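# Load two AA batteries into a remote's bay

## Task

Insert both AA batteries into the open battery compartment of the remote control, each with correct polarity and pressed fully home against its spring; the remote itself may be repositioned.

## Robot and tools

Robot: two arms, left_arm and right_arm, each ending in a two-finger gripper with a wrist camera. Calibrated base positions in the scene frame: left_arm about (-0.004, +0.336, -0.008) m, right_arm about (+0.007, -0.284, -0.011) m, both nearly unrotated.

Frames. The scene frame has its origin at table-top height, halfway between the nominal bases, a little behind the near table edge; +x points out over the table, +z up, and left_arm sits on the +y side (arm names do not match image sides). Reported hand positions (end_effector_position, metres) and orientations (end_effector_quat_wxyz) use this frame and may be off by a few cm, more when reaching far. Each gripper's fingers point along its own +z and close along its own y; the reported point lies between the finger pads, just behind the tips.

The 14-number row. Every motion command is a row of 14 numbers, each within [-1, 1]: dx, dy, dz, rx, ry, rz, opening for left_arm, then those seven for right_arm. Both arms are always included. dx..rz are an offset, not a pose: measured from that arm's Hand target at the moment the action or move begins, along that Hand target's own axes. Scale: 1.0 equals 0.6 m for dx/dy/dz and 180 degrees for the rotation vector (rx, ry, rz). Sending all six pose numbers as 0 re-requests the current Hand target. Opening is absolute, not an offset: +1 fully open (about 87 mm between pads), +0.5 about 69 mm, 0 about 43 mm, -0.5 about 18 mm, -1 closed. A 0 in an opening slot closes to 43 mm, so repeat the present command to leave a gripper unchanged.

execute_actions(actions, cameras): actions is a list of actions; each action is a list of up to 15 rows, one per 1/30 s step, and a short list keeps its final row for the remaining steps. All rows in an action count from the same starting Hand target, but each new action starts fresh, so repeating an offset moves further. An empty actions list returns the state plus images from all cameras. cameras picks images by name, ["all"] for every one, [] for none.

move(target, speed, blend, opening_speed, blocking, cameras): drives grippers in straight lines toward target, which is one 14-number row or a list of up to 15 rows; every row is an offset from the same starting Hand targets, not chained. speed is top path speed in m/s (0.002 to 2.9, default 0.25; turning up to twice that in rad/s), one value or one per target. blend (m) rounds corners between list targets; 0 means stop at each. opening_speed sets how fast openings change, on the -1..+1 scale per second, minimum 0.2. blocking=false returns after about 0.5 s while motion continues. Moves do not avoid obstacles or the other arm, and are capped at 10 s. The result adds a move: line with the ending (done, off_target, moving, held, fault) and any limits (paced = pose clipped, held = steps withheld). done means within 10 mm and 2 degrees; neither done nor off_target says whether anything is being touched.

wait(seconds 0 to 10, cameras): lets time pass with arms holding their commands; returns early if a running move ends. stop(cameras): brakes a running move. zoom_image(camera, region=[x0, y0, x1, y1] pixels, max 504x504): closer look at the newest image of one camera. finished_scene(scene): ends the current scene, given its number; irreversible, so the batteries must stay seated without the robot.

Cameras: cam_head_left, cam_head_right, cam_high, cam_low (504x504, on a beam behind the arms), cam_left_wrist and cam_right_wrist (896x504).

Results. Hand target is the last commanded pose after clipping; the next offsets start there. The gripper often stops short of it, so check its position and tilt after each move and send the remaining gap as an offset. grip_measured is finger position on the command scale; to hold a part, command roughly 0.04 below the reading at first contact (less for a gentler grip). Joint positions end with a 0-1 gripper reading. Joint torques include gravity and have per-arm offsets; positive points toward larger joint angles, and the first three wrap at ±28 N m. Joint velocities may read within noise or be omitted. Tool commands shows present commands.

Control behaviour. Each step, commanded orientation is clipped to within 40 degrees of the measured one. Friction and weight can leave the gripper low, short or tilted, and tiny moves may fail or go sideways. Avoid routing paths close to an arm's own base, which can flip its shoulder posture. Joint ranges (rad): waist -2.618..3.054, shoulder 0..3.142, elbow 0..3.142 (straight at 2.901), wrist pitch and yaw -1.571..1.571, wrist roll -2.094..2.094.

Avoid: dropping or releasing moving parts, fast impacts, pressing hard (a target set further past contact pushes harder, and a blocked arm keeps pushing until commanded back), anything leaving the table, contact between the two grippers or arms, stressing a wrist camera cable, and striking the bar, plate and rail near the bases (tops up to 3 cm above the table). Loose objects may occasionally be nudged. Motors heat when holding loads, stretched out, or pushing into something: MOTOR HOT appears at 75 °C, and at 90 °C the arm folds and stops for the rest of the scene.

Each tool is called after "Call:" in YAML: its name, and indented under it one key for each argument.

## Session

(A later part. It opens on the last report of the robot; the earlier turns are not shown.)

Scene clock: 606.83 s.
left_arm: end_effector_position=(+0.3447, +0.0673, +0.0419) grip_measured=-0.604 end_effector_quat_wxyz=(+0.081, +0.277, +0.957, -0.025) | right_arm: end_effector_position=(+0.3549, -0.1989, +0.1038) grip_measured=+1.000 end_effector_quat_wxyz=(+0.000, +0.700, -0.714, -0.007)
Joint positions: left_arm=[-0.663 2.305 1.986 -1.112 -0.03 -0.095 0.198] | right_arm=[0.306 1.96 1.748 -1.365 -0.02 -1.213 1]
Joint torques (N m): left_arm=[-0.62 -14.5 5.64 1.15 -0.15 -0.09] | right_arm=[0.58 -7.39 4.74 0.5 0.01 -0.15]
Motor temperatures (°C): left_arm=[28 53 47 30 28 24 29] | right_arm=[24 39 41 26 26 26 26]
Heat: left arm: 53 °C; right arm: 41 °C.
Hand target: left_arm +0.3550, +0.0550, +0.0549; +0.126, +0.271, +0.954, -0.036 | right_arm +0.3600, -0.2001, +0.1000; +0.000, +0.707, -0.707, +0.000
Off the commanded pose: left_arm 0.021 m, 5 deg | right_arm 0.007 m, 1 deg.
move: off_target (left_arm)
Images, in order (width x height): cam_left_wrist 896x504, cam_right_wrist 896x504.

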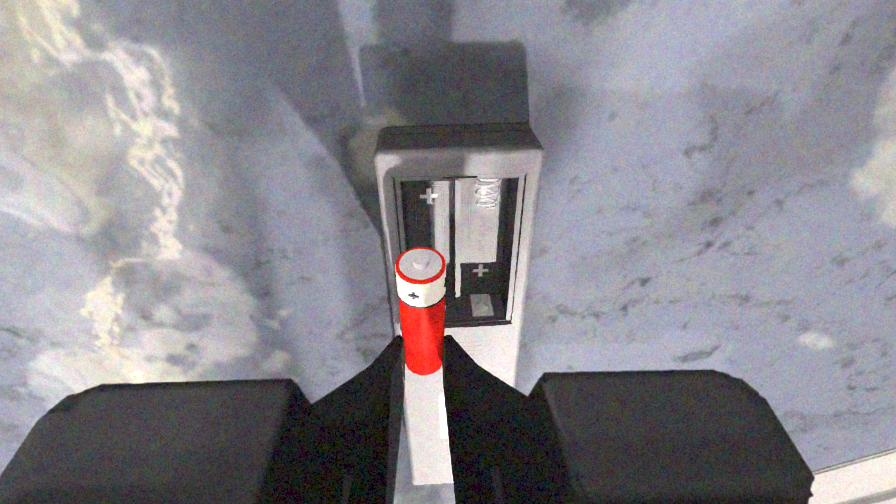

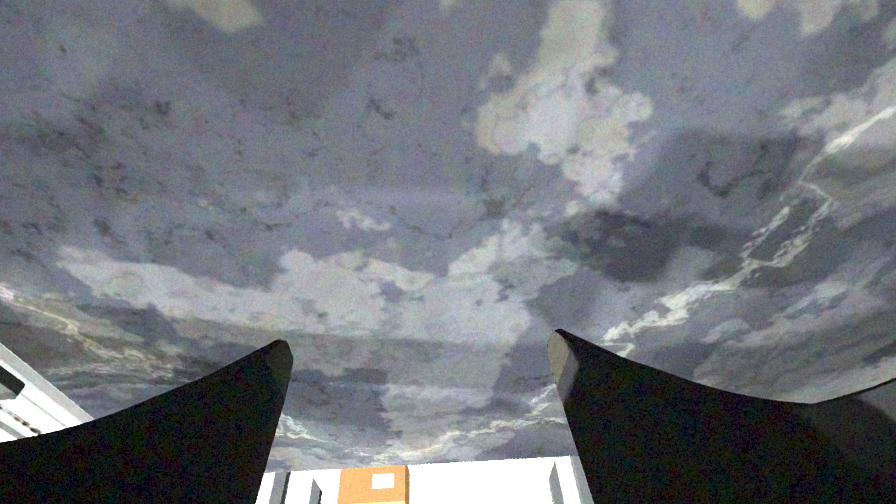

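Call:
move:
  target:
    - [-0.0151, 0, -0.0564, 0, 0, 0, -0.66, 0, 0, 0, 0, 0, 0, 1.0]
    - [0.1775, 0.1295, -0.108, 0, 0.0833, 0, -0.66, 0, 0, 0, 0, 0, 0, 1.0]
  speed: 0.15
  blend: 0.01
  cameras: []

Scene clock: 764.60 s.
left_arm: end_effector_position=(+0.2968, +0.1853, +0.0767) grip_measured=-0.604 end_effector_quat_wxyz=(-0.014, +0.262, +0.965, +0.008) | right_arm: end_effector_position=(+0.3549, -0.1989, +0.1038) grip_measured=+1.000 end_effector_quat_wxyz=(+0.000, +0.700, -0.714, -0.007)
Joint positions: left_arm=[-0.493 2.06 1.723 -1.293 -0.032 0.039 0.198] | right_arm=[0.306 1.96 1.748 -1.365 -0.02 -1.213 1]
Joint torques (N m): left_arm=[-0.16 -13.05 5.74 0.17 0.11 0.18] | right_arm=[0.54 -7.39 4.77 0.51 0.01 -0.16]
Motor temperatures (°C): left_arm=[28 82 40 34 28 24 29] | right_arm=[23 39 40 25 26 26 26]
Heat: left arm: 82 °C; right arm: 40 °C. Fold the left arm in close to its base, or ease its load, before you think long.
Hand target: left_arm +0.2941, +0.1840, +0.0899; +0.000, +0.273, +0.962, +0.000 | right_arm +0.3600, -0.2001, +0.1000; +0.000, +0.707, -0.707, +0.000
Off the commanded pose: left_arm 0.014 m, 2 deg | right_arm 0.007 m, 1 deg.
MOTOR HOT: joint 2 (shoulder) of the left arm reports 82 °C; the controller's stop level is 90 °C. To cool a motor, set the load down, stop pushing, or move to a pose that needs little force.
move: off_target (left_arm)
No camera images: "cameras" was empty.

Call:
move:
  target: [0, 0, 0.1023, 0, 0, 0, -0.66, 0, 0, 0, 0, 0, 0, 1.0]
  speed: 0.12
  cameras: []

Scene clock: 769.67 s.
left_arm: end_effector_position=(+0.2898, +0.1881, +0.0292) grip_measured=-0.604 end_effector_quat_wxyz=(-0.012, +0.264, +0.964, +0.008) | right_arm: end_effector_position=(+0.3549, -0.1989, +0.1038) grip_measured=+1.000 end_effector_quat_wxyz=(+0.000, +0.700, -0.714, -0.007)
Joint positions: left_arm=[-0.493 2.056 1.529 -1.097 -0.032 0.042 0.198] | right_arm=[0.306 1.96 1.748 -1.365 -0.02 -1.213 1]
Joint torques (N m): left_arm=[0.18 -9.58 5.68 0.49 0.11 0.19] | right_arm=[0.57 -7.36 4.77 0.51 0.02 -0.16]
Motor temperatures (°C): left_arm=[28 80 40 33 28 24 29] | right_arm=[23 39 40 25 26 26 26]
Heat: left arm: 80 °C; right arm: 40 °C. Fold the left arm in close to its base, or ease its load, before you think long.
Hand target: left_arm +0.2941, +0.1840, +0.0285; +0.000, +0.273, +0.962, +0.000 | right_arm +0.3600, -0.2001, +0.1000; +0.000, +0.707, -0.707, +0.000
Off the commanded pose: left_arm 0.006 m, 2 deg | right_arm 0.007 m, 1 deg.
MOTOR HOT: still on. Joint 2 (shoulder) of the left arm reports 80 °C.
move: done
No camera images: "cameras" was empty.

Call:
move:
  target: [0, 0, 0.02, 0, 0, 0, -0.66, 0, 0, 0, 0, 0, 0, 1.0]
  speed: 0.05
  cameras: []

Scene clock: 773.53 s.
left_arm: end_effector_position=(+0.2902, +0.1876, +0.0198) grip_measured=-0.604 end_effector_quat_wxyz=(-0.008, +0.264, +0.965, +0.007) | right_arm: end_effector_position=(+0.3549, -0.1989, +0.1038) grip_measured=+1.000 end_effector_quat_wxyz=(+0.000, +0.700, -0.714, -0.007)
Joint positions: left_arm=[-0.493 2.061 1.498 -1.054 -0.032 0.042 0.198] | right_arm=[0.306 1.96 1.748 -1.365 -0.02 -1.213 1]
Joint torques (N m): left_arm=[0.21 -8.81 5.6 0.5 0.11 0.19] | right_arm=[0.54 -7.36 4.74 0.51 0.01 -0.15]
Motor temperatures (°C): left_arm=[28 77 40 33 28 24 29] | right_arm=[23 39 40 25 26 26 26]
Heat: left arm: 77 °C; right arm: 40 °C. Fold the left arm in close to its base, or ease its load, before you think long.
Hand target: left_arm +0.2941, +0.1840, +0.0165; +0.000, +0.273, +0.962, +0.000 | right_arm +0.3600, -0.2001, +0.1000; +0.000, +0.707, -0.707, +0.000
Off the commanded pose: left_arm 0.006 m, 2 deg | right_arm 0.007 m, 1 deg.
MOTOR HOT: still on. Joint 2 (shoulder) of the left arm reports 77 °C.
move: done
No camera images: "cameras" was empty.

Call:
move:
  target: [0, 0, 0.0067, 0, 0, 0, -0.66, 0, 0, 0, 0, 0, 0, 1.0]
  speed: 0.03
  cameras: ["cam_left_wrist"]

Scene clock: 777.07 s.
left_arm: end_effector_position=(+0.2896, +0.1880, +0.0176) grip_measured=-0.604 end_effector_quat_wxyz=(-0.008, +0.264, +0.964, +0.007) | right_arm: end_effector_position=(+0.3549, -0.1989, +0.1038) grip_measured=+1.000 end_effector_quat_wxyz=(+0.000, +0.700, -0.714, -0.007)
Joint positions: left_arm=[-0.493 2.061 1.489 -1.045 -0.032 0.043 0.198] | right_arm=[0.306 1.96 1.748 -1.365 -0.02 -1.213 1]
Joint torques (N m): left_arm=[0.27 -8.42 5.46 0.54 0.11 0.19] | right_arm=[0.55 -7.36 4.75 0.51 0.01 -0.15]
Motor temperatures (°C): left_arm=[28 74 40 33 28 24 29] | right_arm=[23 39 40 25 26 26 26]
Heat: left arm: 74 °C; right arm: 40 °C. Fold the left arm in close to its base, or ease its load, before you think long.
Hand target: left_arm +0.2941, +0.1840, +0.0125; +0.000, +0.273, +0.962, +0.000 | right_arm +0.3600, -0.2001, +0.1000; +0.000, +0.707, -0.707, +0.000
Off the commanded pose: left_arm 0.008 m, 2 deg | right_arm 0.007 m, 1 deg.
MOTOR HOT: still on. Joint 2 (shoulder) of the left arm reports 74 °C.
move: done
Images, in order (width x height): cam_left_wrist 896x504.

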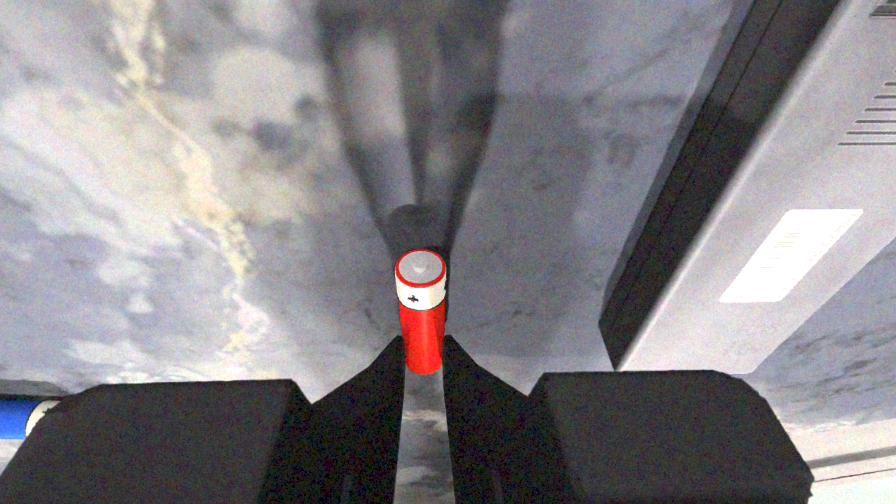

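Call:
move:
  target:
    - [0, 0, 0.005, 0, 0, 0, -0.66, 0, 0, 0, 0, 0, 0, 1.0]
    - [0, 0, 0.005, 0, 0, 0, -0.35, 0, 0, 0, 0, 0, 0, 1.0]
  speed: 0.03
  opening_speed: 0.5
  cameras: ["cam_left_wrist"]

Scene clock: 786.23 s.
left_arm: end_effector_position=(+0.2899, +0.1880, +0.0130) grip_measured=-0.350 end_effector_quat_wxyz=(-0.009, +0.264, +0.964, +0.008) | right_arm: end_effector_position=(+0.3549, -0.1989, +0.1038) grip_measured=+1.000 end_effector_quat_wxyz=(+0.000, +0.700, -0.714, -0.007)
Joint positions: left_arm=[-0.493 2.069 1.481 -1.031 -0.033 0.043 0.325] | right_arm=[0.306 1.96 1.748 -1.365 -0.02 -1.213 1]
Joint torques (N m): left_arm=[0.27 -8.85 5.53 0.51 0.11 0.18] | right_arm=[0.55 -7.38 4.72 0.51 0.01 -0.15]
Motor temperatures (°C): left_arm=[27 69 40 32 28 24 29] | right_arm=[23 39 40 25 26 26 26]
Heat: left arm: 69 °C; right arm: 40 °C.
Hand target: left_arm +0.2941, +0.1840, +0.0095; +0.000, +0.273, +0.962, +0.000 | right_arm +0.3600, -0.2001, +0.1000; +0.000, +0.707, -0.707, +0.000
Off the commanded pose: left_arm 0.007 m, 2 deg | right_arm 0.007 m, 1 deg.
MOTOR HOT: cleared for the motors of the left arm.
move: done
Images, in order (width x height): cam_left_wrist 896x504.

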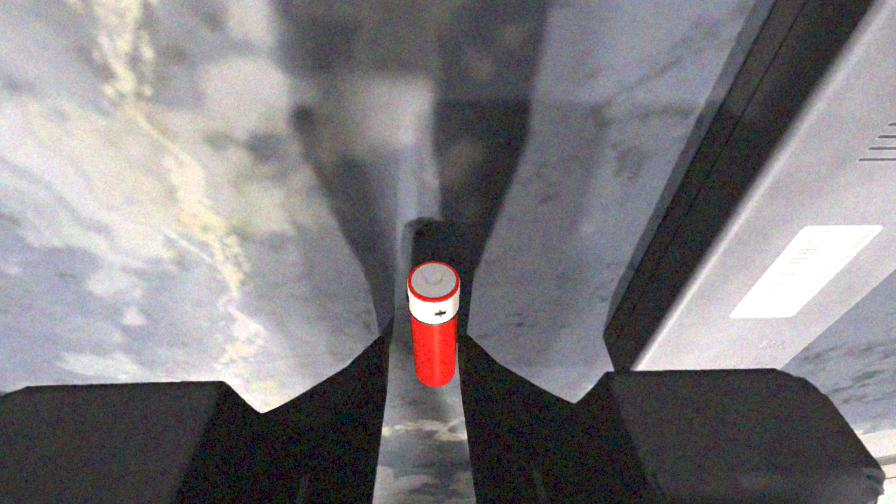

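Call:
move:
  target:
    - [0, 0, -0.1, 0, 0, 0, -0.35, 0, 0, 0, 0, 0, 0, 1.0]
    - [0.2065, 0.0488, -0.2167, 0, -0.1667, 0, -0.35, 0, 0, 0, 0, 0, 0, 1.0]
  speed: 0.2
  blend: 0.03
  cameras: ["cam_left_wrist", "cam_head_left"]

Scene clock: 798.50 s.
left_arm: end_effector_position=(+0.1989, +0.2775, +0.1381) grip_measured=-0.350 end_effector_quat_wxyz=(+0.235, +0.254, +0.936, -0.065) | right_arm: end_effector_position=(+0.3549, -0.1989, +0.1038) grip_measured=+1.000 end_effector_quat_wxyz=(+0.000, +0.700, -0.714, -0.007)
Joint positions: left_arm=[-0.266 1.066 0.981 -1.032 0.102 0.247 0.325] | right_arm=[0.306 1.96 1.748 -1.365 -0.02 -1.213 1]
Joint torques (N m): left_arm=[0.44 -2.44 6.39 1.35 0.24 0.2] | right_arm=[0.53 -7.36 4.72 0.51 0.01 -0.16]
Motor temperatures (°C): left_arm=[27 66 40 32 28 24 29] | right_arm=[23 39 40 25 26 26 26]
Heat: left arm: 66 °C; right arm: 40 °C.
Hand target: left_arm +0.2040, +0.2741, +0.1395; +0.249, +0.264, +0.929, -0.071 | right_arm +0.3600, -0.2001, +0.1000; +0.000, +0.707, -0.707, +0.000
Off the commanded pose: left_arm 0.006 m, 2 deg | right_arm 0.007 m, 1 deg.
move: done; blend cut to 0.0299 m at target 1
Images, in order (width x height): cam_head_left 504x504, cam_left_wrist 896x504.

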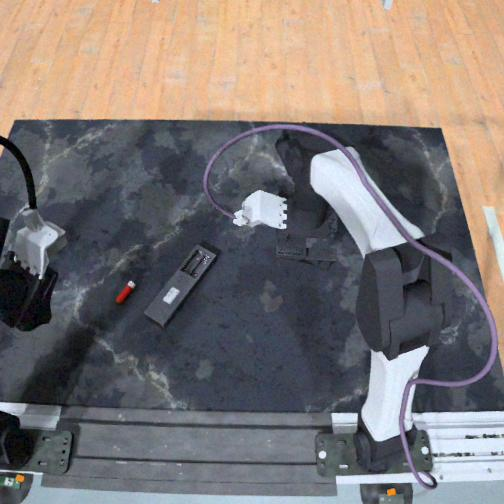

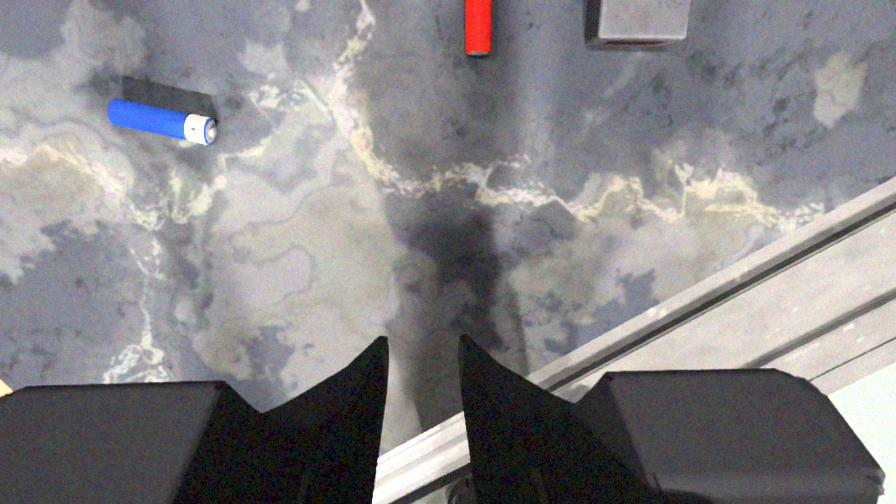

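Call:
move:
  target:
    - [-0.1476, -0.0484, 0.1998, 0, 0.1667, 0, 0.0, 0, 0, 0, 0, 0, 0, 1.0]
    - [-0.0947, -0.0484, 0.2915, 0, 0.1667, 0, 0.0, 0, 0, 0, 0, 0, 0, 1.0]
  speed: [0.2, 0.08]
  cameras: ["cam_left_wrist"]

Scene clock: 823.47 s.
left_arm: end_effector_position=(+0.3011, +0.1820, +0.0190) grip_measured=+0.000 end_effector_quat_wxyz=(-0.011, +0.277, +0.961, -0.001) | right_arm: end_effector_position=(+0.3549, -0.1989, +0.1038) grip_measured=+1.000 end_effector_quat_wxyz=(+0.000, +0.700, -0.714, -0.007)
Joint positions: left_arm=[-0.489 2.11 1.569 -1.078 -0.016 0.074 0.5] | right_arm=[0.306 1.96 1.748 -1.365 -0.02 -1.213 1]
Joint torques (N m): left_arm=[-0.18 -9.39 5.76 0.5 -0.1 -0.06] | right_arm=[0.57 -7.38 4.75 0.51 0.01 -0.16]
Motor temperatures (°C): left_arm=[27 57 41 33 28 24 28] | right_arm=[23 39 40 25 26 26 26]
Heat: left arm: 57 °C; right arm: 40 °C.
Hand target: left_arm +0.3051, +0.1775, +0.0165; +0.000, +0.273, +0.962, +0.000 | right_arm +0.3600, -0.2001, +0.1000; +0.000, +0.707, -0.707, +0.000
Off the commanded pose: left_arm 0.007 m, 1 deg | right_arm 0.007 m, 1 deg.
move: done
Images, in order (width x height): cam_left_wrist 896x504.

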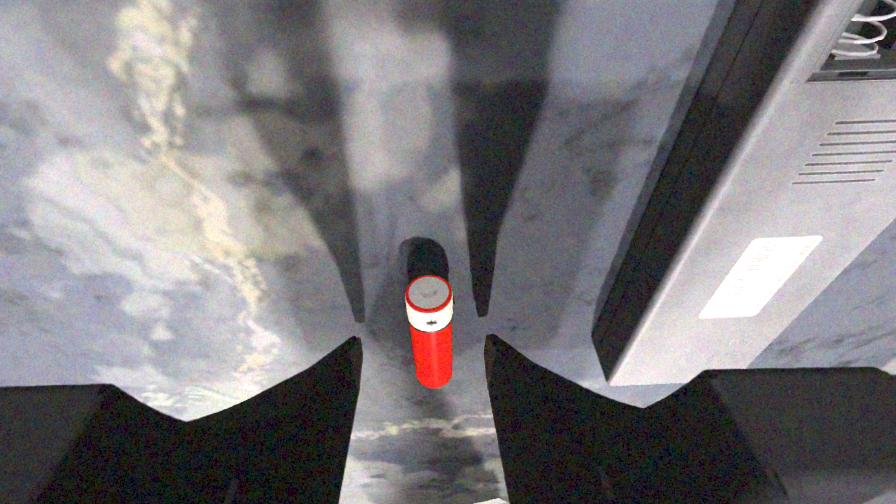

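Call:
move:
  target:
    - [0, 0, 0.0067, 0, 0, 0, 0.0, 0, 0, 0, 0, 0, 0, 1.0]
    - [0, 0, 0.0067, 0, 0, 0, -0.68, 0, 0, 0, 0, 0, 0, 1.0]
  speed: 0.04
  opening_speed: 0.7
  cameras: ["cam_left_wrist"]

Scene clock: 831.23 s.
left_arm: end_effector_position=(+0.3015, +0.1817, +0.0165) grip_measured=-0.595 end_effector_quat_wxyz=(-0.009, +0.277, +0.961, -0.001) | right_arm: end_effector_position=(+0.3549, -0.1989, +0.1038) grip_measured=+1.000 end_effector_quat_wxyz=(+0.000, +0.700, -0.714, -0.007)
Joint positions: left_arm=[-0.489 2.11 1.559 -1.064 -0.016 0.074 0.202] | right_arm=[0.306 1.96 1.748 -1.365 -0.02 -1.213 1]
Joint torques (N m): left_arm=[-0.2 -9.02 5.53 0.51 -0.1 -0.05] | right_arm=[0.55 -7.39 4.74 0.51 0.01 -0.15]
Motor temperatures (°C): left_arm=[27 57 41 32 28 24 28] | right_arm=[23 39 40 25 26 26 26]
Heat: left arm: 57 °C; right arm: 40 °C.
Hand target: left_arm +0.3051, +0.1775, +0.0125; +0.000, +0.273, +0.962, +0.000 | right_arm +0.3600, -0.2001, +0.1000; +0.000, +0.707, -0.707, +0.000
Off the commanded pose: left_arm 0.007 m, 1 deg | right_arm 0.007 m, 1 deg.
move: done
Images, in order (width x height): cam_left_wrist 896x504.

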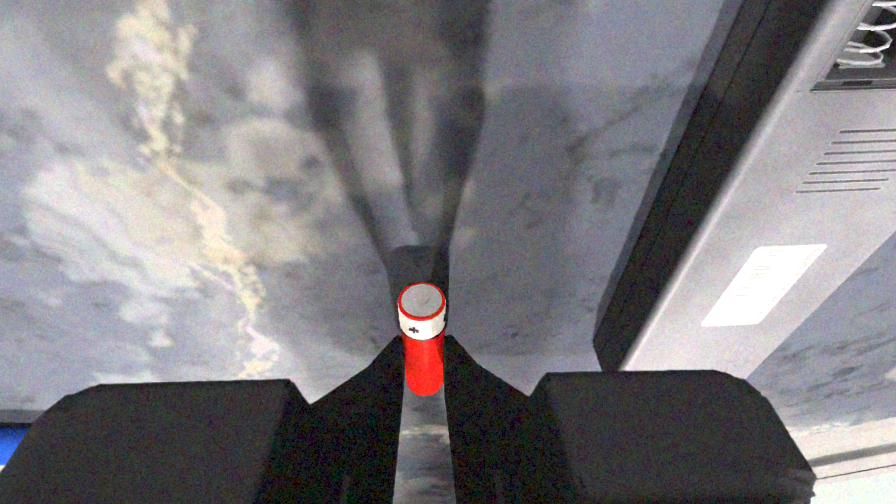

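Call:
move:
  target:
    - [0, 0, -0.1292, 0, 0, 0, -0.68, 0, 0, 0, 0, 0, 0, 1.0]
    - [-0.2335, -0.1312, -0.1092, 0, -0.139, -0.011, -0.68, 0, 0, 0, 0, 0, 0, 1.0]
  speed: 0.2
  blend: 0.02
  cameras: ["cam_left_wrist"]

Scene clock: 863.83 s.
left_arm: end_effector_position=(+0.3668, +0.0529, +0.0648) grip_measured=-0.595 end_effector_quat_wxyz=(+0.170, +0.259, +0.950, -0.048) | right_arm: end_effector_position=(+0.3549, -0.1989, +0.1038) grip_measured=+1.000 end_effector_quat_wxyz=(+0.000, +0.700, -0.714, -0.007)
Joint positions: left_arm=[-0.668 2.21 1.903 -0.942 -0.059 -0.121 0.202] | right_arm=[0.306 1.96 1.748 -1.365 -0.02 -1.213 1]
Joint torques (N m): left_arm=[-0.4 -10.5 11.58 1.25 -0.14 -0.1] | right_arm=[0.59 -7.39 4.78 0.51 0.01 -0.16]
Motor temperatures (°C): left_arm=[27 58 40 32 28 24 29] | right_arm=[23 39 40 25 26 26 26]
Heat: left arm: 58 °C; right arm: 40 °C.
Hand target: left_arm +0.3829, +0.0369, +0.0781; +0.209, +0.250, +0.944, -0.059 | right_arm +0.3600, -0.2001, +0.1000; +0.000, +0.707, -0.707, +0.000
Off the commanded pose: left_arm 0.026 m, 5 deg | right_arm 0.007 m, 1 deg.
move: off_target (left_arm)
Images, in order (width x height): cam_left_wrist 896x504.

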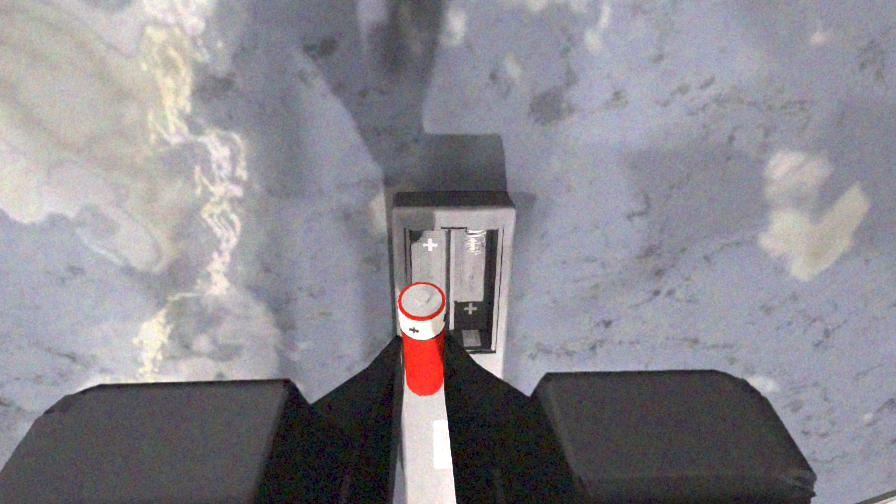

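Call:
zoom_image:
  camera: "cam_left_wrist"
  region: [380, 180, 530, 360]

Scaled by 2.800 from the camera's 896x504 image, which has a finer 1280x720 frame.

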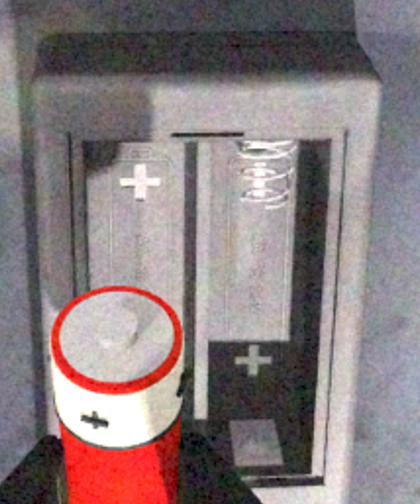

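Call:
move:
  target: [0.004, -0.0063, 0.04, 0.0039, 0, 0.0083, -0.68, 0, 0, 0, 0, 0, 0, 1.0]
  speed: 0.08
  cameras: ["cam_left_wrist"]

Call:
zoom_image:
  camera: "cam_left_wrist"
  region: [370, 200, 550, 400]

Scene clock: 989.40 s.
left_arm: end_effector_position=(+0.3773, +0.0442, +0.0470) grip_measured=-0.595 end_effector_quat_wxyz=(+0.178, +0.258, +0.948, -0.052) | right_arm: end_effector_position=(+0.3549, -0.1989, +0.1038) grip_measured=+1.000 end_effector_quat_wxyz=(+0.000, +0.700, -0.714, -0.007)
Joint positions: left_arm=[-0.668 2.256 1.903 -0.877 -0.059 -0.121 0.202] | right_arm=[0.306 1.96 1.748 -1.365 -0.02 -1.213 1]
Joint torques (N m): left_arm=[-0.65 -11.06 9.55 1.29 -0.02 0.14] | right_arm=[0.58 -7.36 4.72 0.51 0.01 -0.16]
Motor temperatures (°C): left_arm=[27 66 48 34 28 24 29] | right_arm=[23 39 39 25 26 26 26]
Heat: left arm: 66 °C; right arm: 39 °C.
Hand target: left_arm +0.3879, +0.0295, +0.0554; +0.208, +0.264, +0.940, -0.062 | right_arm +0.3600, -0.2001, +0.1000; +0.000, +0.707, -0.707, +0.000
Off the commanded pose: left_arm 0.020 m, 4 deg | right_arm 0.007 m, 1 deg.
move: off_target (left_arm)
Images, in order (width x height): cam_left_wrist 896x504.

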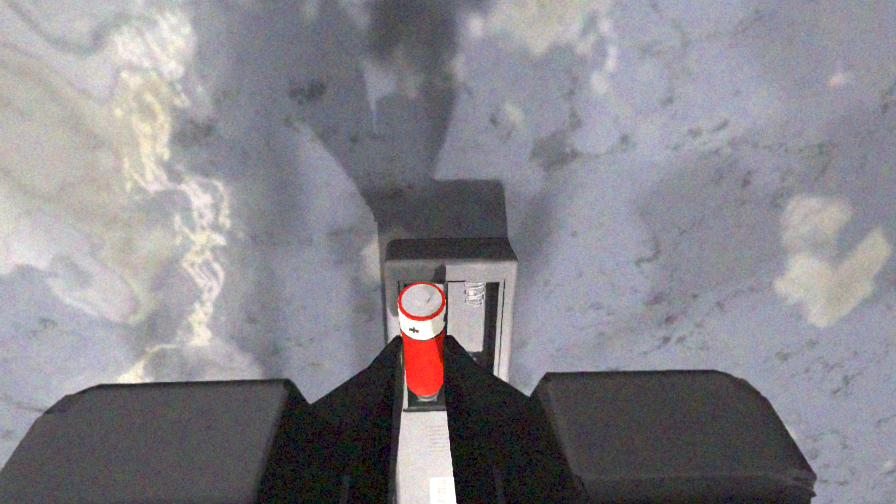

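Scaled by 2.520 from the camera's 896x504 image, which has a finer 1280x720 frame.

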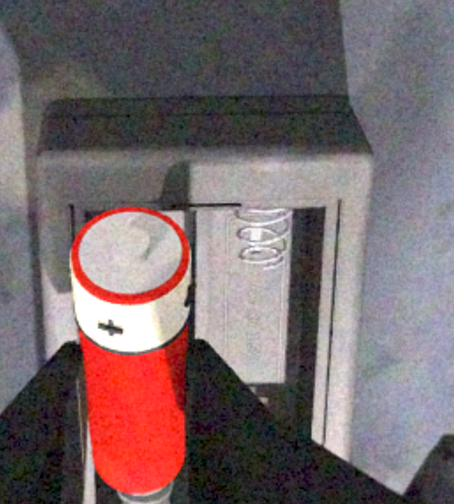

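Call:
move:
  target: [0.0185, -0.0068, 0.0105, 0.0039, 0, 0.0083, -0.68, 0, 0, 0, 0, 0, 0, 1.0]
  speed: 0.05
  cameras: ["cam_left_wrist"]

Call:
zoom_image:
  camera: "cam_left_wrist"
  region: [370, 220, 550, 420]

Scene clock: 1014.80 s.
left_arm: end_effector_position=(+0.3761, +0.0401, +0.0372) grip_measured=-0.595 end_effector_quat_wxyz=(+0.183, +0.265, +0.945, -0.053) | right_arm: end_effector_position=(+0.3549, -0.1989, +0.1038) grip_measured=+1.000 end_effector_quat_wxyz=(+0.000, +0.700, -0.714, -0.007)
Joint positions: left_arm=[-0.677 2.256 1.862 -0.825 -0.061 -0.113 0.202] | right_arm=[0.306 1.96 1.748 -1.365 -0.02 -1.213 1]
Joint torques (N m): left_arm=[-0.58 -13.15 5.55 1.36 0.07 0.17] | right_arm=[0.57 -7.38 4.75 0.51 0.01 -0.16]
Motor temperatures (°C): left_arm=[27 64 47 35 28 24 29] | right_arm=[23 39 39 25 26 26 26]
Heat: left arm: 64 °C; right arm: 39 °C.
Hand target: left_arm +0.3794, +0.0298, +0.0450; +0.207, +0.277, +0.936, -0.065 | right_arm +0.3600, -0.2001, +0.1000; +0.000, +0.707, -0.707, +0.000
Off the commanded pose: left_arm 0.013 m, 4 deg | right_arm 0.007 m, 1 deg.
move: off_target (left_arm)
Images, in order (width x height): cam_left_wrist 896x504.

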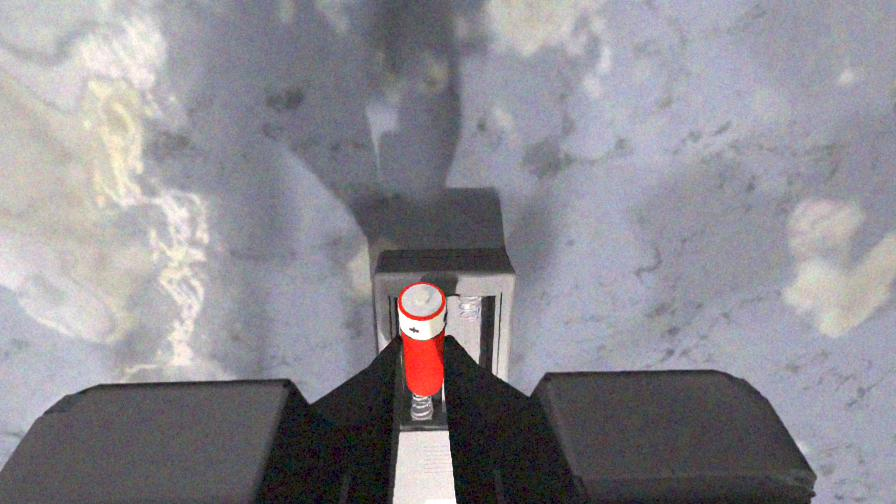

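Scaled by 2.520 from the camera's 896x504 image, which has a finer 1280x720 frame.

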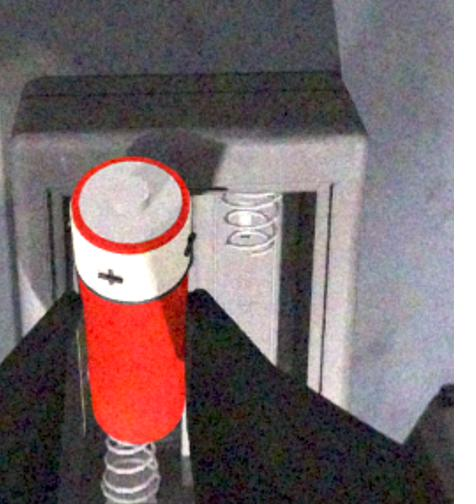

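Call:
move:
  target: [0.0173, 0, -0.008, 0, 0, 0, -0.68, 0, 0, 0, 0, 0, 0, 1.0]
  speed: 0.04
  cameras: ["cam_left_wrist"]

Call:
zoom_image:
  camera: "cam_left_wrist"
  region: [370, 220, 550, 420]

Scene clock: 1030.53 s.
left_arm: end_effector_position=(+0.3749, +0.0415, +0.0366) grip_measured=-0.595 end_effector_quat_wxyz=(+0.199, +0.264, +0.942, -0.056) | right_arm: end_effector_position=(+0.3549, -0.1989, +0.1038) grip_measured=+1.000 end_effector_quat_wxyz=(+0.000, +0.700, -0.714, -0.007)
Joint positions: left_arm=[-0.679 2.216 1.786 -0.758 -0.067 -0.113 0.202] | right_arm=[0.306 1.96 1.748 -1.365 -0.02 -1.213 1]
Joint torques (N m): left_arm=[-0.62 -13.56 5.34 1.07 0.06 0.15] | right_arm=[0.58 -7.39 4.75 0.51 0.01 -0.16]
Motor temperatures (°C): left_arm=[27 66 46 35 28 24 29] | right_arm=[23 39 39 25 26 26 26]
Heat: left arm: 66 °C; right arm: 39 °C.
Hand target: left_arm +0.3698, +0.0361, +0.0449; +0.207, +0.277, +0.936, -0.065 | right_arm +0.3600, -0.2001, +0.1000; +0.000, +0.707, -0.707, +0.000
Off the commanded pose: left_arm 0.011 m, 2 deg | right_arm 0.007 m, 1 deg.
move: off_target (left_arm)
Images, in order (width x height): cam_left_wrist 896x504.

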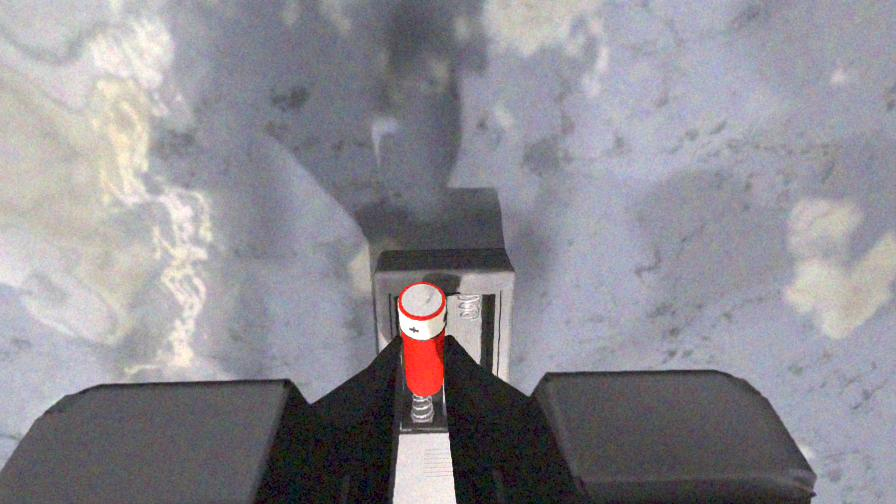

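Scaled by 2.520 from the camera's 896x504 image, which has a finer 1280x720 frame.

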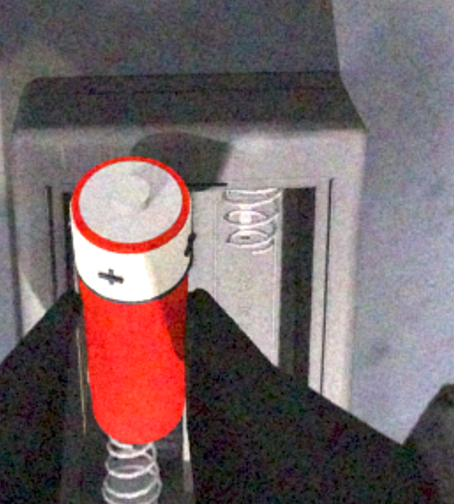

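Call:
move:
  target: [0.015, 0, -0.007, 0, 0, 0, -0.68, 0, 0, 0, 0, 0, 0, 1.0]
  speed: 0.04
  cameras: ["cam_left_wrist"]

Call:
zoom_image:
  camera: "cam_left_wrist"
  region: [370, 220, 550, 420]

Scene clock: 1036.53 s.
left_arm: end_effector_position=(+0.3668, +0.0471, +0.0364) grip_measured=-0.595 end_effector_quat_wxyz=(+0.199, +0.265, +0.942, -0.056) | right_arm: end_effector_position=(+0.3549, -0.1989, +0.1038) grip_measured=+1.000 end_effector_quat_wxyz=(+0.000, +0.700, -0.714, -0.007)
Joint positions: left_arm=[-0.68 2.176 1.722 -0.733 -0.067 -0.112 0.202] | right_arm=[0.306 1.96 1.748 -1.365 -0.02 -1.213 1]
Joint torques (N m): left_arm=[-0.75 -13.31 5.37 1.04 0.06 0.12] | right_arm=[0.55 -7.36 4.77 0.51 0.01 -0.15]
Motor temperatures (°C): left_arm=[27 69 46 35 28 24 29] | right_arm=[23 39 39 25 26 26 26]
Heat: left arm: 69 °C; right arm: 39 °C.
Hand target: left_arm +0.3615, +0.0415, +0.0449; +0.207, +0.277, +0.936, -0.065 | right_arm +0.3600, -0.2001, +0.1000; +0.000, +0.707, -0.707, +0.000
Off the commanded pose: left_arm 0.012 m, 2 deg | right_arm 0.007 m, 1 deg.
move: off_target (left_arm)
Images, in order (width x height): cam_left_wrist 896x504.

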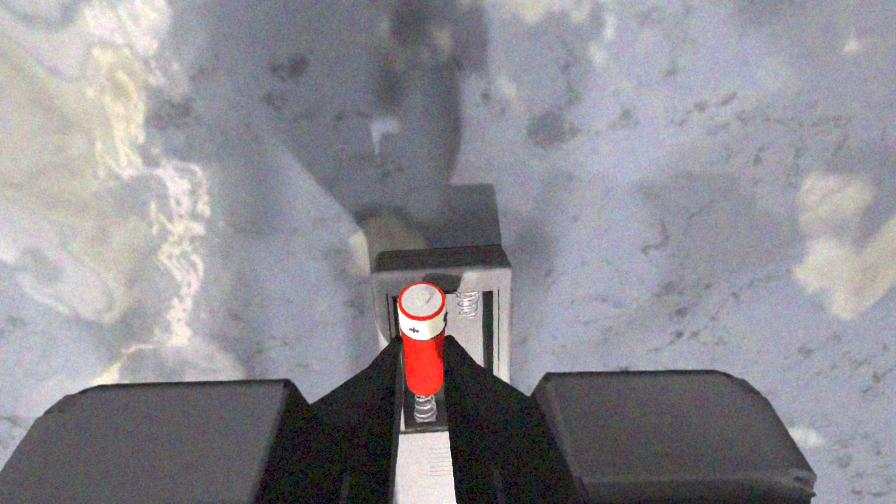

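Scaled by 2.520 from the camera's 896x504 image, which has a finer 1280x720 frame.

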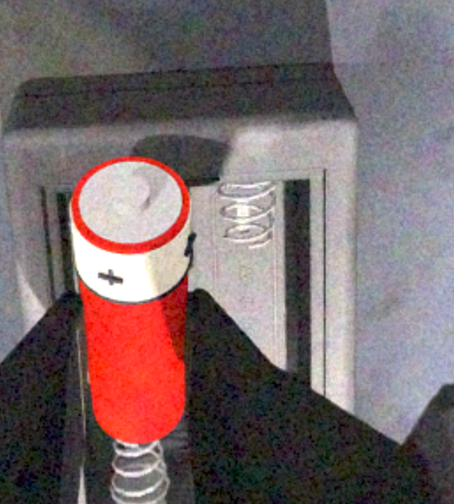

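Call:
move:
  target:
    - [0.012, 0, -0.0902, 0, 0, 0, -0.68, 0, 0, 0, 0, 0, 0, 1.0]
    - [0.3, 0.17, -0.25, 0, 0, 0, -0.68, 0, 0, 0, 0, 0, 0, 1.0]
  speed: 0.2
  blend: 0.02
  cameras: ["cam_left_wrist", "cam_head_left", "cam_high"]

Scene clock: 1151.07 s.
left_arm: end_effector_position=(+0.2324, +0.2516, +0.1029) grip_measured=-0.595 end_effector_quat_wxyz=(+0.208, +0.266, +0.939, -0.059) | right_arm: end_effector_position=(+0.3549, -0.1989, +0.1038) grip_measured=+1.000 end_effector_quat_wxyz=(+0.000, +0.700, -0.714, -0.007)
Joint positions: left_arm=[-0.344 1.27 0.97 -0.868 0.065 0.201 0.202] | right_arm=[0.306 1.96 1.748 -1.365 -0.02 -1.213 1]
Joint torques (N m): left_arm=[0.38 -4.93 6.43 0.89 0.22 0.19] | right_arm=[0.57 -7.38 4.75 0.52 0.01 -0.15]
Motor temperatures (°C): left_arm=[27 80 42 35 28 24 29] | right_arm=[23 39 39 25 26 26 26]
Heat: left arm: 80 °C; right arm: 39 °C. Fold the left arm in close to its base, or ease its load, before you think long.
Hand target: left_arm +0.2276, +0.2510, +0.1037; +0.207, +0.277, +0.936, -0.065 | right_arm +0.3600, -0.2001, +0.1000; +0.000, +0.707, -0.707, +0.000
Off the commanded pose: left_arm 0.005 m, 1 deg | right_arm 0.007 m, 1 deg.
MOTOR HOT: joint 2 (shoulder) of the left arm reports 80 °C; the controller's stop level is 90 °C. To cool a motor, set the load down, stop pushing, or move to a pose that needs little force.
move: done
Images, in order (width x height): cam_head_left 504x504, cam_high 504x504, cam_left_wrist 896x504.

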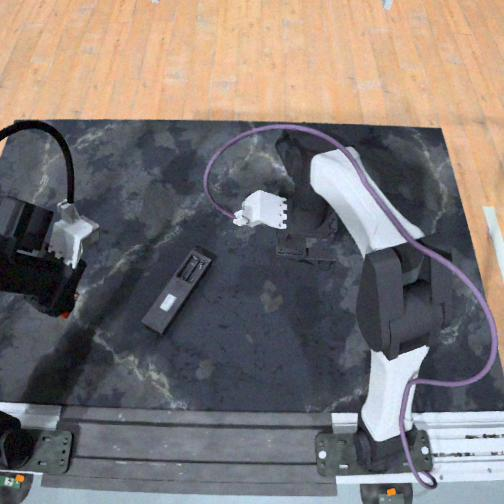

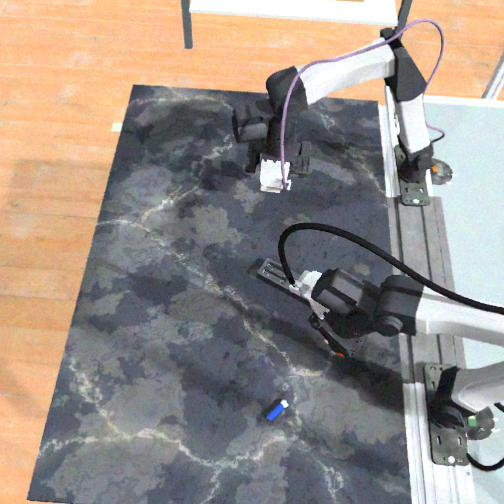

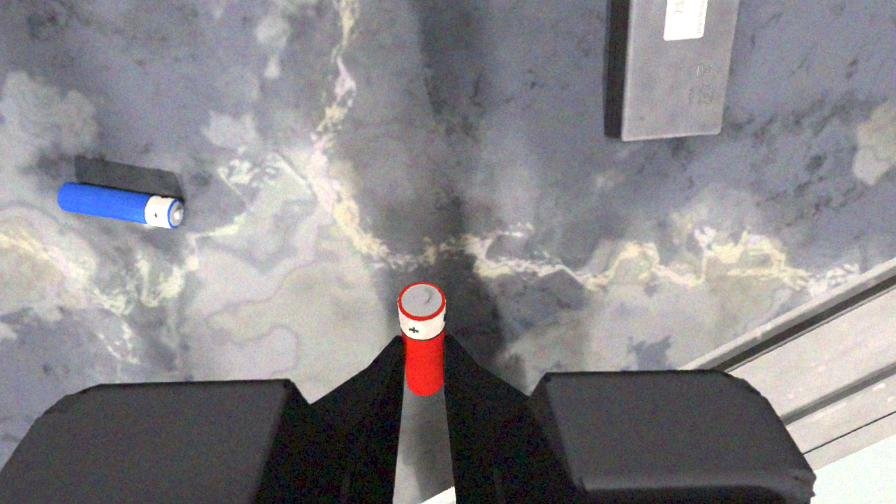

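Call:
move:
  target: [0.0415, 0.0147, -0.0745, 0, 0, 0, -0.68, 0, 0, 0, 0, 0, 0, 1.0]
  speed: 0.2
  cameras: []

Scene clock: 1160.30 s.
left_arm: end_effector_position=(+0.1945, +0.2837, +0.1220) grip_measured=-0.595 end_effector_quat_wxyz=(+0.191, +0.268, +0.942, -0.059) | right_arm: end_effector_position=(+0.3549, -0.1989, +0.1038) grip_measured=+1.000 end_effector_quat_wxyz=(+0.000, +0.700, -0.714, -0.007)
Joint positions: left_arm=[-0.249 1.124 0.97 -1.055 0.102 0.292 0.202] | right_arm=[0.306 1.96 1.748 -1.365 -0.02 -1.213 1]
Joint torques (N m): left_arm=[0.46 -3.4 10.28 0.81 0.25 0.19] | right_arm=[0.57 -7.41 4.74 0.51 0.02 -0.16]
Motor temperatures (°C): left_arm=[27 73 42 35 28 24 29] | right_arm=[23 39 39 25 26 26 26]
Heat: left arm: 73 °C; right arm: 39 °C. Fold the left arm in close to its base, or ease its load, before you think long.
Hand target: left_arm +0.1977, +0.2813, +0.1336; +0.207, +0.277, +0.936, -0.065 | right_arm +0.3600, -0.2001, +0.1000; +0.000, +0.707, -0.707, +0.000
Off the commanded pose: left_arm 0.012 m, 2 deg | right_arm 0.007 m, 1 deg.
MOTOR HOT: still on. Joint 2 (shoulder) of the left arm reports 73 °C.
move: off_target (left_arm)
No camera images: "cameras" was empty.

Call:
move:
  target:
    - [-0.0072, 0.0585, 0.1387, 0, 0.1389, 0, -0.68, 0, 0, 0, 0, 0, 0, 1.0]
    - [0.0257, 0.0585, 0.2088, 0, 0.1389, 0, -0.68, 0, 0, 0, 0, 0, 0, 1.0]
  speed: [0.15, 0.06]
  cameras: ["cam_left_wrist"]

Scene clock: 1320.63 s.
left_arm: end_effector_position=(+0.2433, +0.2899, +0.0154) grip_measured=-0.595 end_effector_quat_wxyz=(-0.012, +0.273, +0.962, -0.007) | right_arm: end_effector_position=(+0.3549, -0.1989, +0.1038) grip_measured=+1.000 end_effector_quat_wxyz=(+0.000, +0.700, -0.714, -0.007)
Joint positions: left_arm=[-0.249 1.777 1.104 -0.943 -0.015 0.304 0.202] | right_arm=[0.306 1.96 1.748 -1.365 -0.02 -1.213 1]
Joint torques (N m): left_arm=[-0.2 -6.58 5.45 0.5 -0.08 0.2] | right_arm=[0.54 -7.39 4.74 0.51 0.01 -0.15]
Motor temperatures (°C): left_arm=[27 48 48 33 28 24 29] | right_arm=[23 39 38 25 26 26 26]
Heat: left arm: 48 °C; right arm: 39 °C.
Hand target: left_arm +0.2492, +0.2886, +0.0133; +0.000, +0.285, +0.959, -0.004 | right_arm +0.3600, -0.2001, +0.1000; +0.000, +0.707, -0.707, +0.000
Off the commanded pose: left_arm 0.006 m, 2 deg | right_arm 0.007 m, 1 deg.
MOTOR HOT: cleared for the motors of the left arm.
move: done
Images, in order (width x height): cam_left_wrist 896x504.

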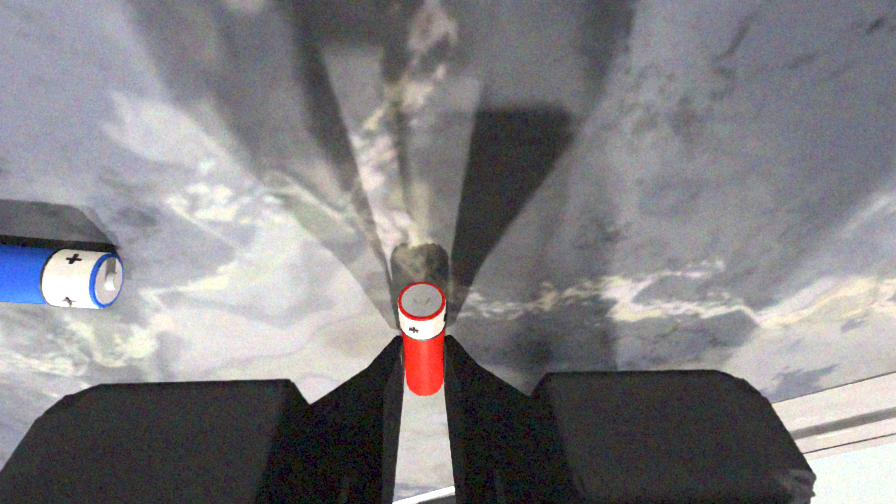

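Call:
move:
  target:
    - [0, 0, 0, 0, 0, 0, -0.3, 0, 0, 0, 0, 0, 0, 1.0]
    - [0, 0, -0.13, 0, 0, 0, -0.3, -0.3, 0.1, 0, 0, 0, 0.45, 1.0]
    - [0.12, 0.0, -0.2, 0, -0.1, 0, -0.3, -0.5283, 0.205, 0, 0, 0, 0.678, 1.0]
  speed: 0.2
  opening_speed: 0.7
  cameras: ["cam_left_wrist", "cam_right_wrist", "cam_head_left"]

Scene clock: 1332.53 s.
left_arm: end_effector_position=(+0.1898, +0.3308, +0.1328) grip_measured=-0.300 end_effector_quat_wxyz=(+0.142, +0.271, +0.951, -0.042) | right_arm: end_effector_position=(+0.2298, +0.1143, +0.0945) grip_measured=+1.000 end_effector_quat_wxyz=(-0.009, +0.266, +0.964, +0.002)
Joint positions: left_arm=[-0.05 1.187 1.073 -1.213 0.116 0.496 0.35] | right_arm=[0.929 2.378 2.38 -1.57 -0.023 1.498 1]
Joint torques (N m): left_arm=[0.44 -3.85 5.97 0.78 0.28 0.2] | right_arm=[0.27 -9.65 8.84 0.11 0.09 0.17]
Heat: left arm: 49 °C; right arm: 39 °C.
Hand target: left_arm +0.1892, +0.3287, +0.1332; +0.149, +0.281, +0.947, -0.048 | right_arm +0.2371, +0.1170, +0.0999; +0.000, +0.276, +0.961, +0.000
Off the commanded pose: left_arm 0.002 m, 2 deg | right_arm 0.009 m, 2 deg.
joint sent to its limit (right arm) — joint 4 (wrist pitch), lower limit. The joint targets are off in position, not in orientation.
move: done
Images, in order (width x height): cam_head_left 504x504, cam_left_wrist 896x504, cam_right_wrist 896x504.

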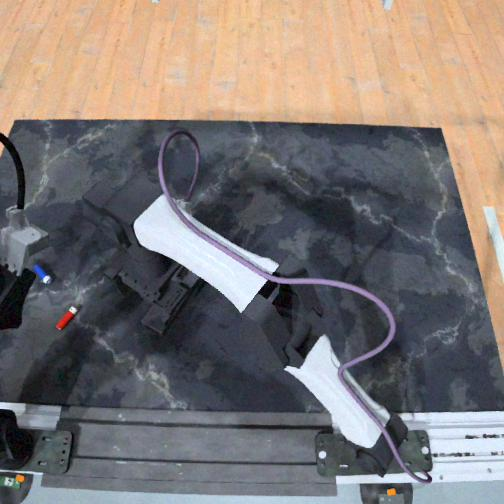

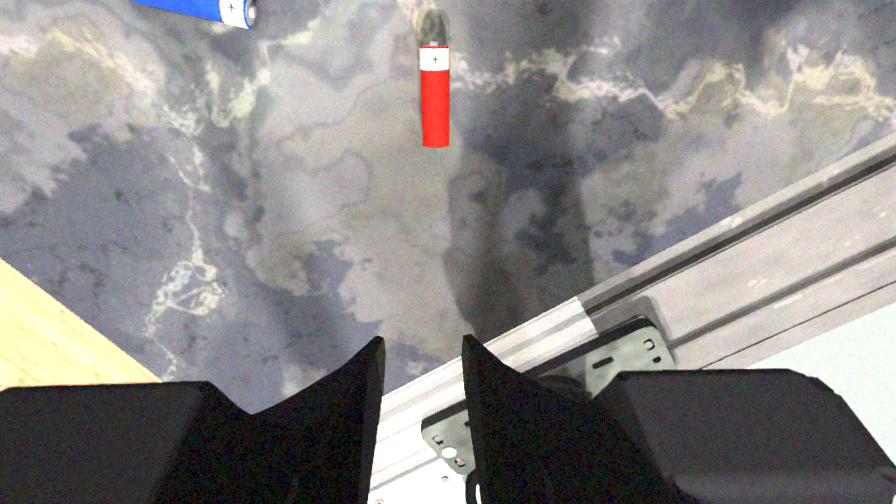

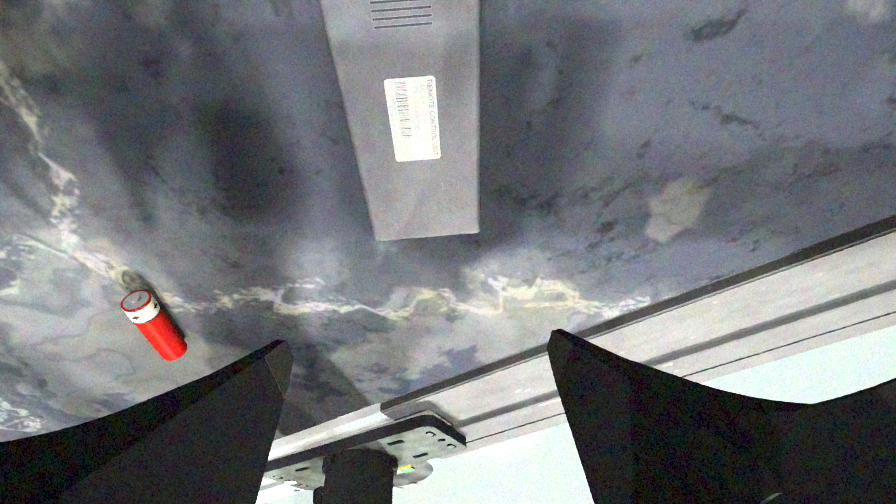

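Call:
move:
  target: [0, 0, 0, 0, 0, 0, -0.3, -0.0005, -0.0062, 0.1165, 0, 0, -0.016, 1.0]
  speed: 0.1
  cameras: ["cam_right_wrist"]

Scene clock: 1356.07 s.
left_arm: end_effector_position=(+0.1898, +0.3308, +0.1328) grip_measured=-0.300 end_effector_quat_wxyz=(+0.142, +0.271, +0.951, -0.042) | right_arm: end_effector_position=(+0.2296, +0.1131, +0.0245) grip_measured=+1.000 end_effector_quat_wxyz=(-0.014, +0.258, +0.966, -0.012)
Joint positions: left_arm=[-0.05 1.187 1.073 -1.213 0.116 0.496 0.35] | right_arm=[0.929 2.378 2.099 -1.318 -0.023 1.481 1]
Joint torques (N m): left_arm=[0.43 -3.84 5.94 0.78 0.3 0.2] | right_arm=[0.34 -12.42 4.71 0.44 0.1 -0.11]
Heat: left arm: 48 °C; right arm: 43 °C.
Hand target: left_arm +0.1892, +0.3287, +0.1332; +0.149, +0.281, +0.947, -0.048 | right_arm +0.2354, +0.1136, +0.0300; +0.000, +0.252, +0.968, +0.000
Off the commanded pose: left_arm 0.002 m, 2 deg | right_arm 0.008 m, 2 deg.
move: done
Images, in order (width x height): cam_right_wrist 896x504.

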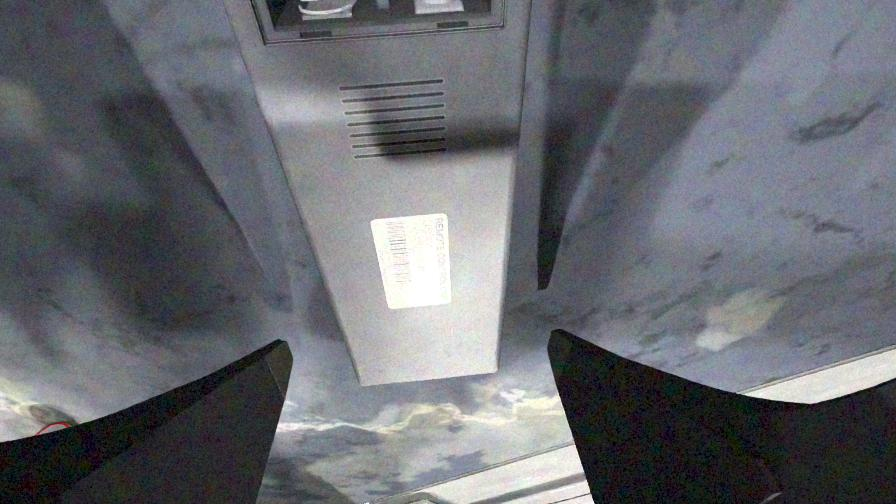

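Call:
move:
  target:
    - [0, 0, 0, 0, 0, 0, -0.3, 0, 0, 0.013, 0, 0, -0.008, 1.0]
    - [0, 0, 0, 0, 0, 0, -0.3, 0, 0, 0.013, 0, 0, -0.008, 0.02]
  speed: 0.05
  opening_speed: 0.6
  cameras: ["cam_right_wrist"]

Scene clock: 1372.50 s.
left_arm: end_effector_position=(+0.1898, +0.3308, +0.1328) grip_measured=-0.300 end_effector_quat_wxyz=(+0.142, +0.271, +0.951, -0.042) | right_arm: end_effector_position=(+0.2299, +0.1134, +0.0198) grip_measured=+0.081 end_effector_quat_wxyz=(-0.013, +0.243, +0.970, -0.008)
Joint positions: left_arm=[-0.05 1.187 1.073 -1.213 0.116 0.496 0.35] | right_arm=[0.929 2.378 2.081 -1.292 -0.023 1.452 0.54]
Joint torques (N m): left_arm=[0.46 -3.82 5.94 0.78 0.28 0.2] | right_arm=[0.38 -11.78 4.71 0.4 0.1 -0.09]
Motor temperatures (°C): left_arm=[27 47 45 32 28 24 28] | right_arm=[23 47 39 25 26 26 26]
Heat: left arm: 47 °C; right arm: 47 °C.
Hand target: left_arm +0.1892, +0.3287, +0.1332; +0.149, +0.281, +0.947, -0.048 | right_arm +0.2354, +0.1136, +0.0222; +0.000, +0.240, +0.971, +0.000
Off the commanded pose: left_arm 0.002 m, 2 deg | right_arm 0.006 m, 2 deg.
move: done
Images, in order (width x height): cam_right_wrist 896x504.

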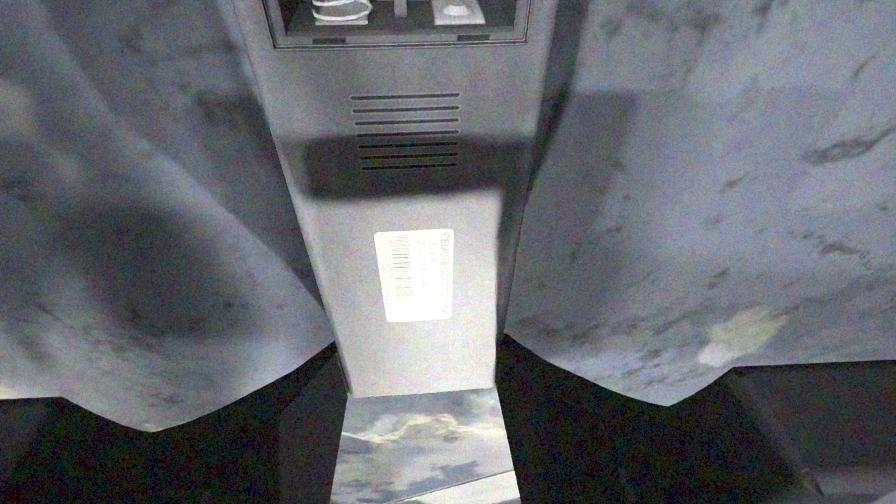

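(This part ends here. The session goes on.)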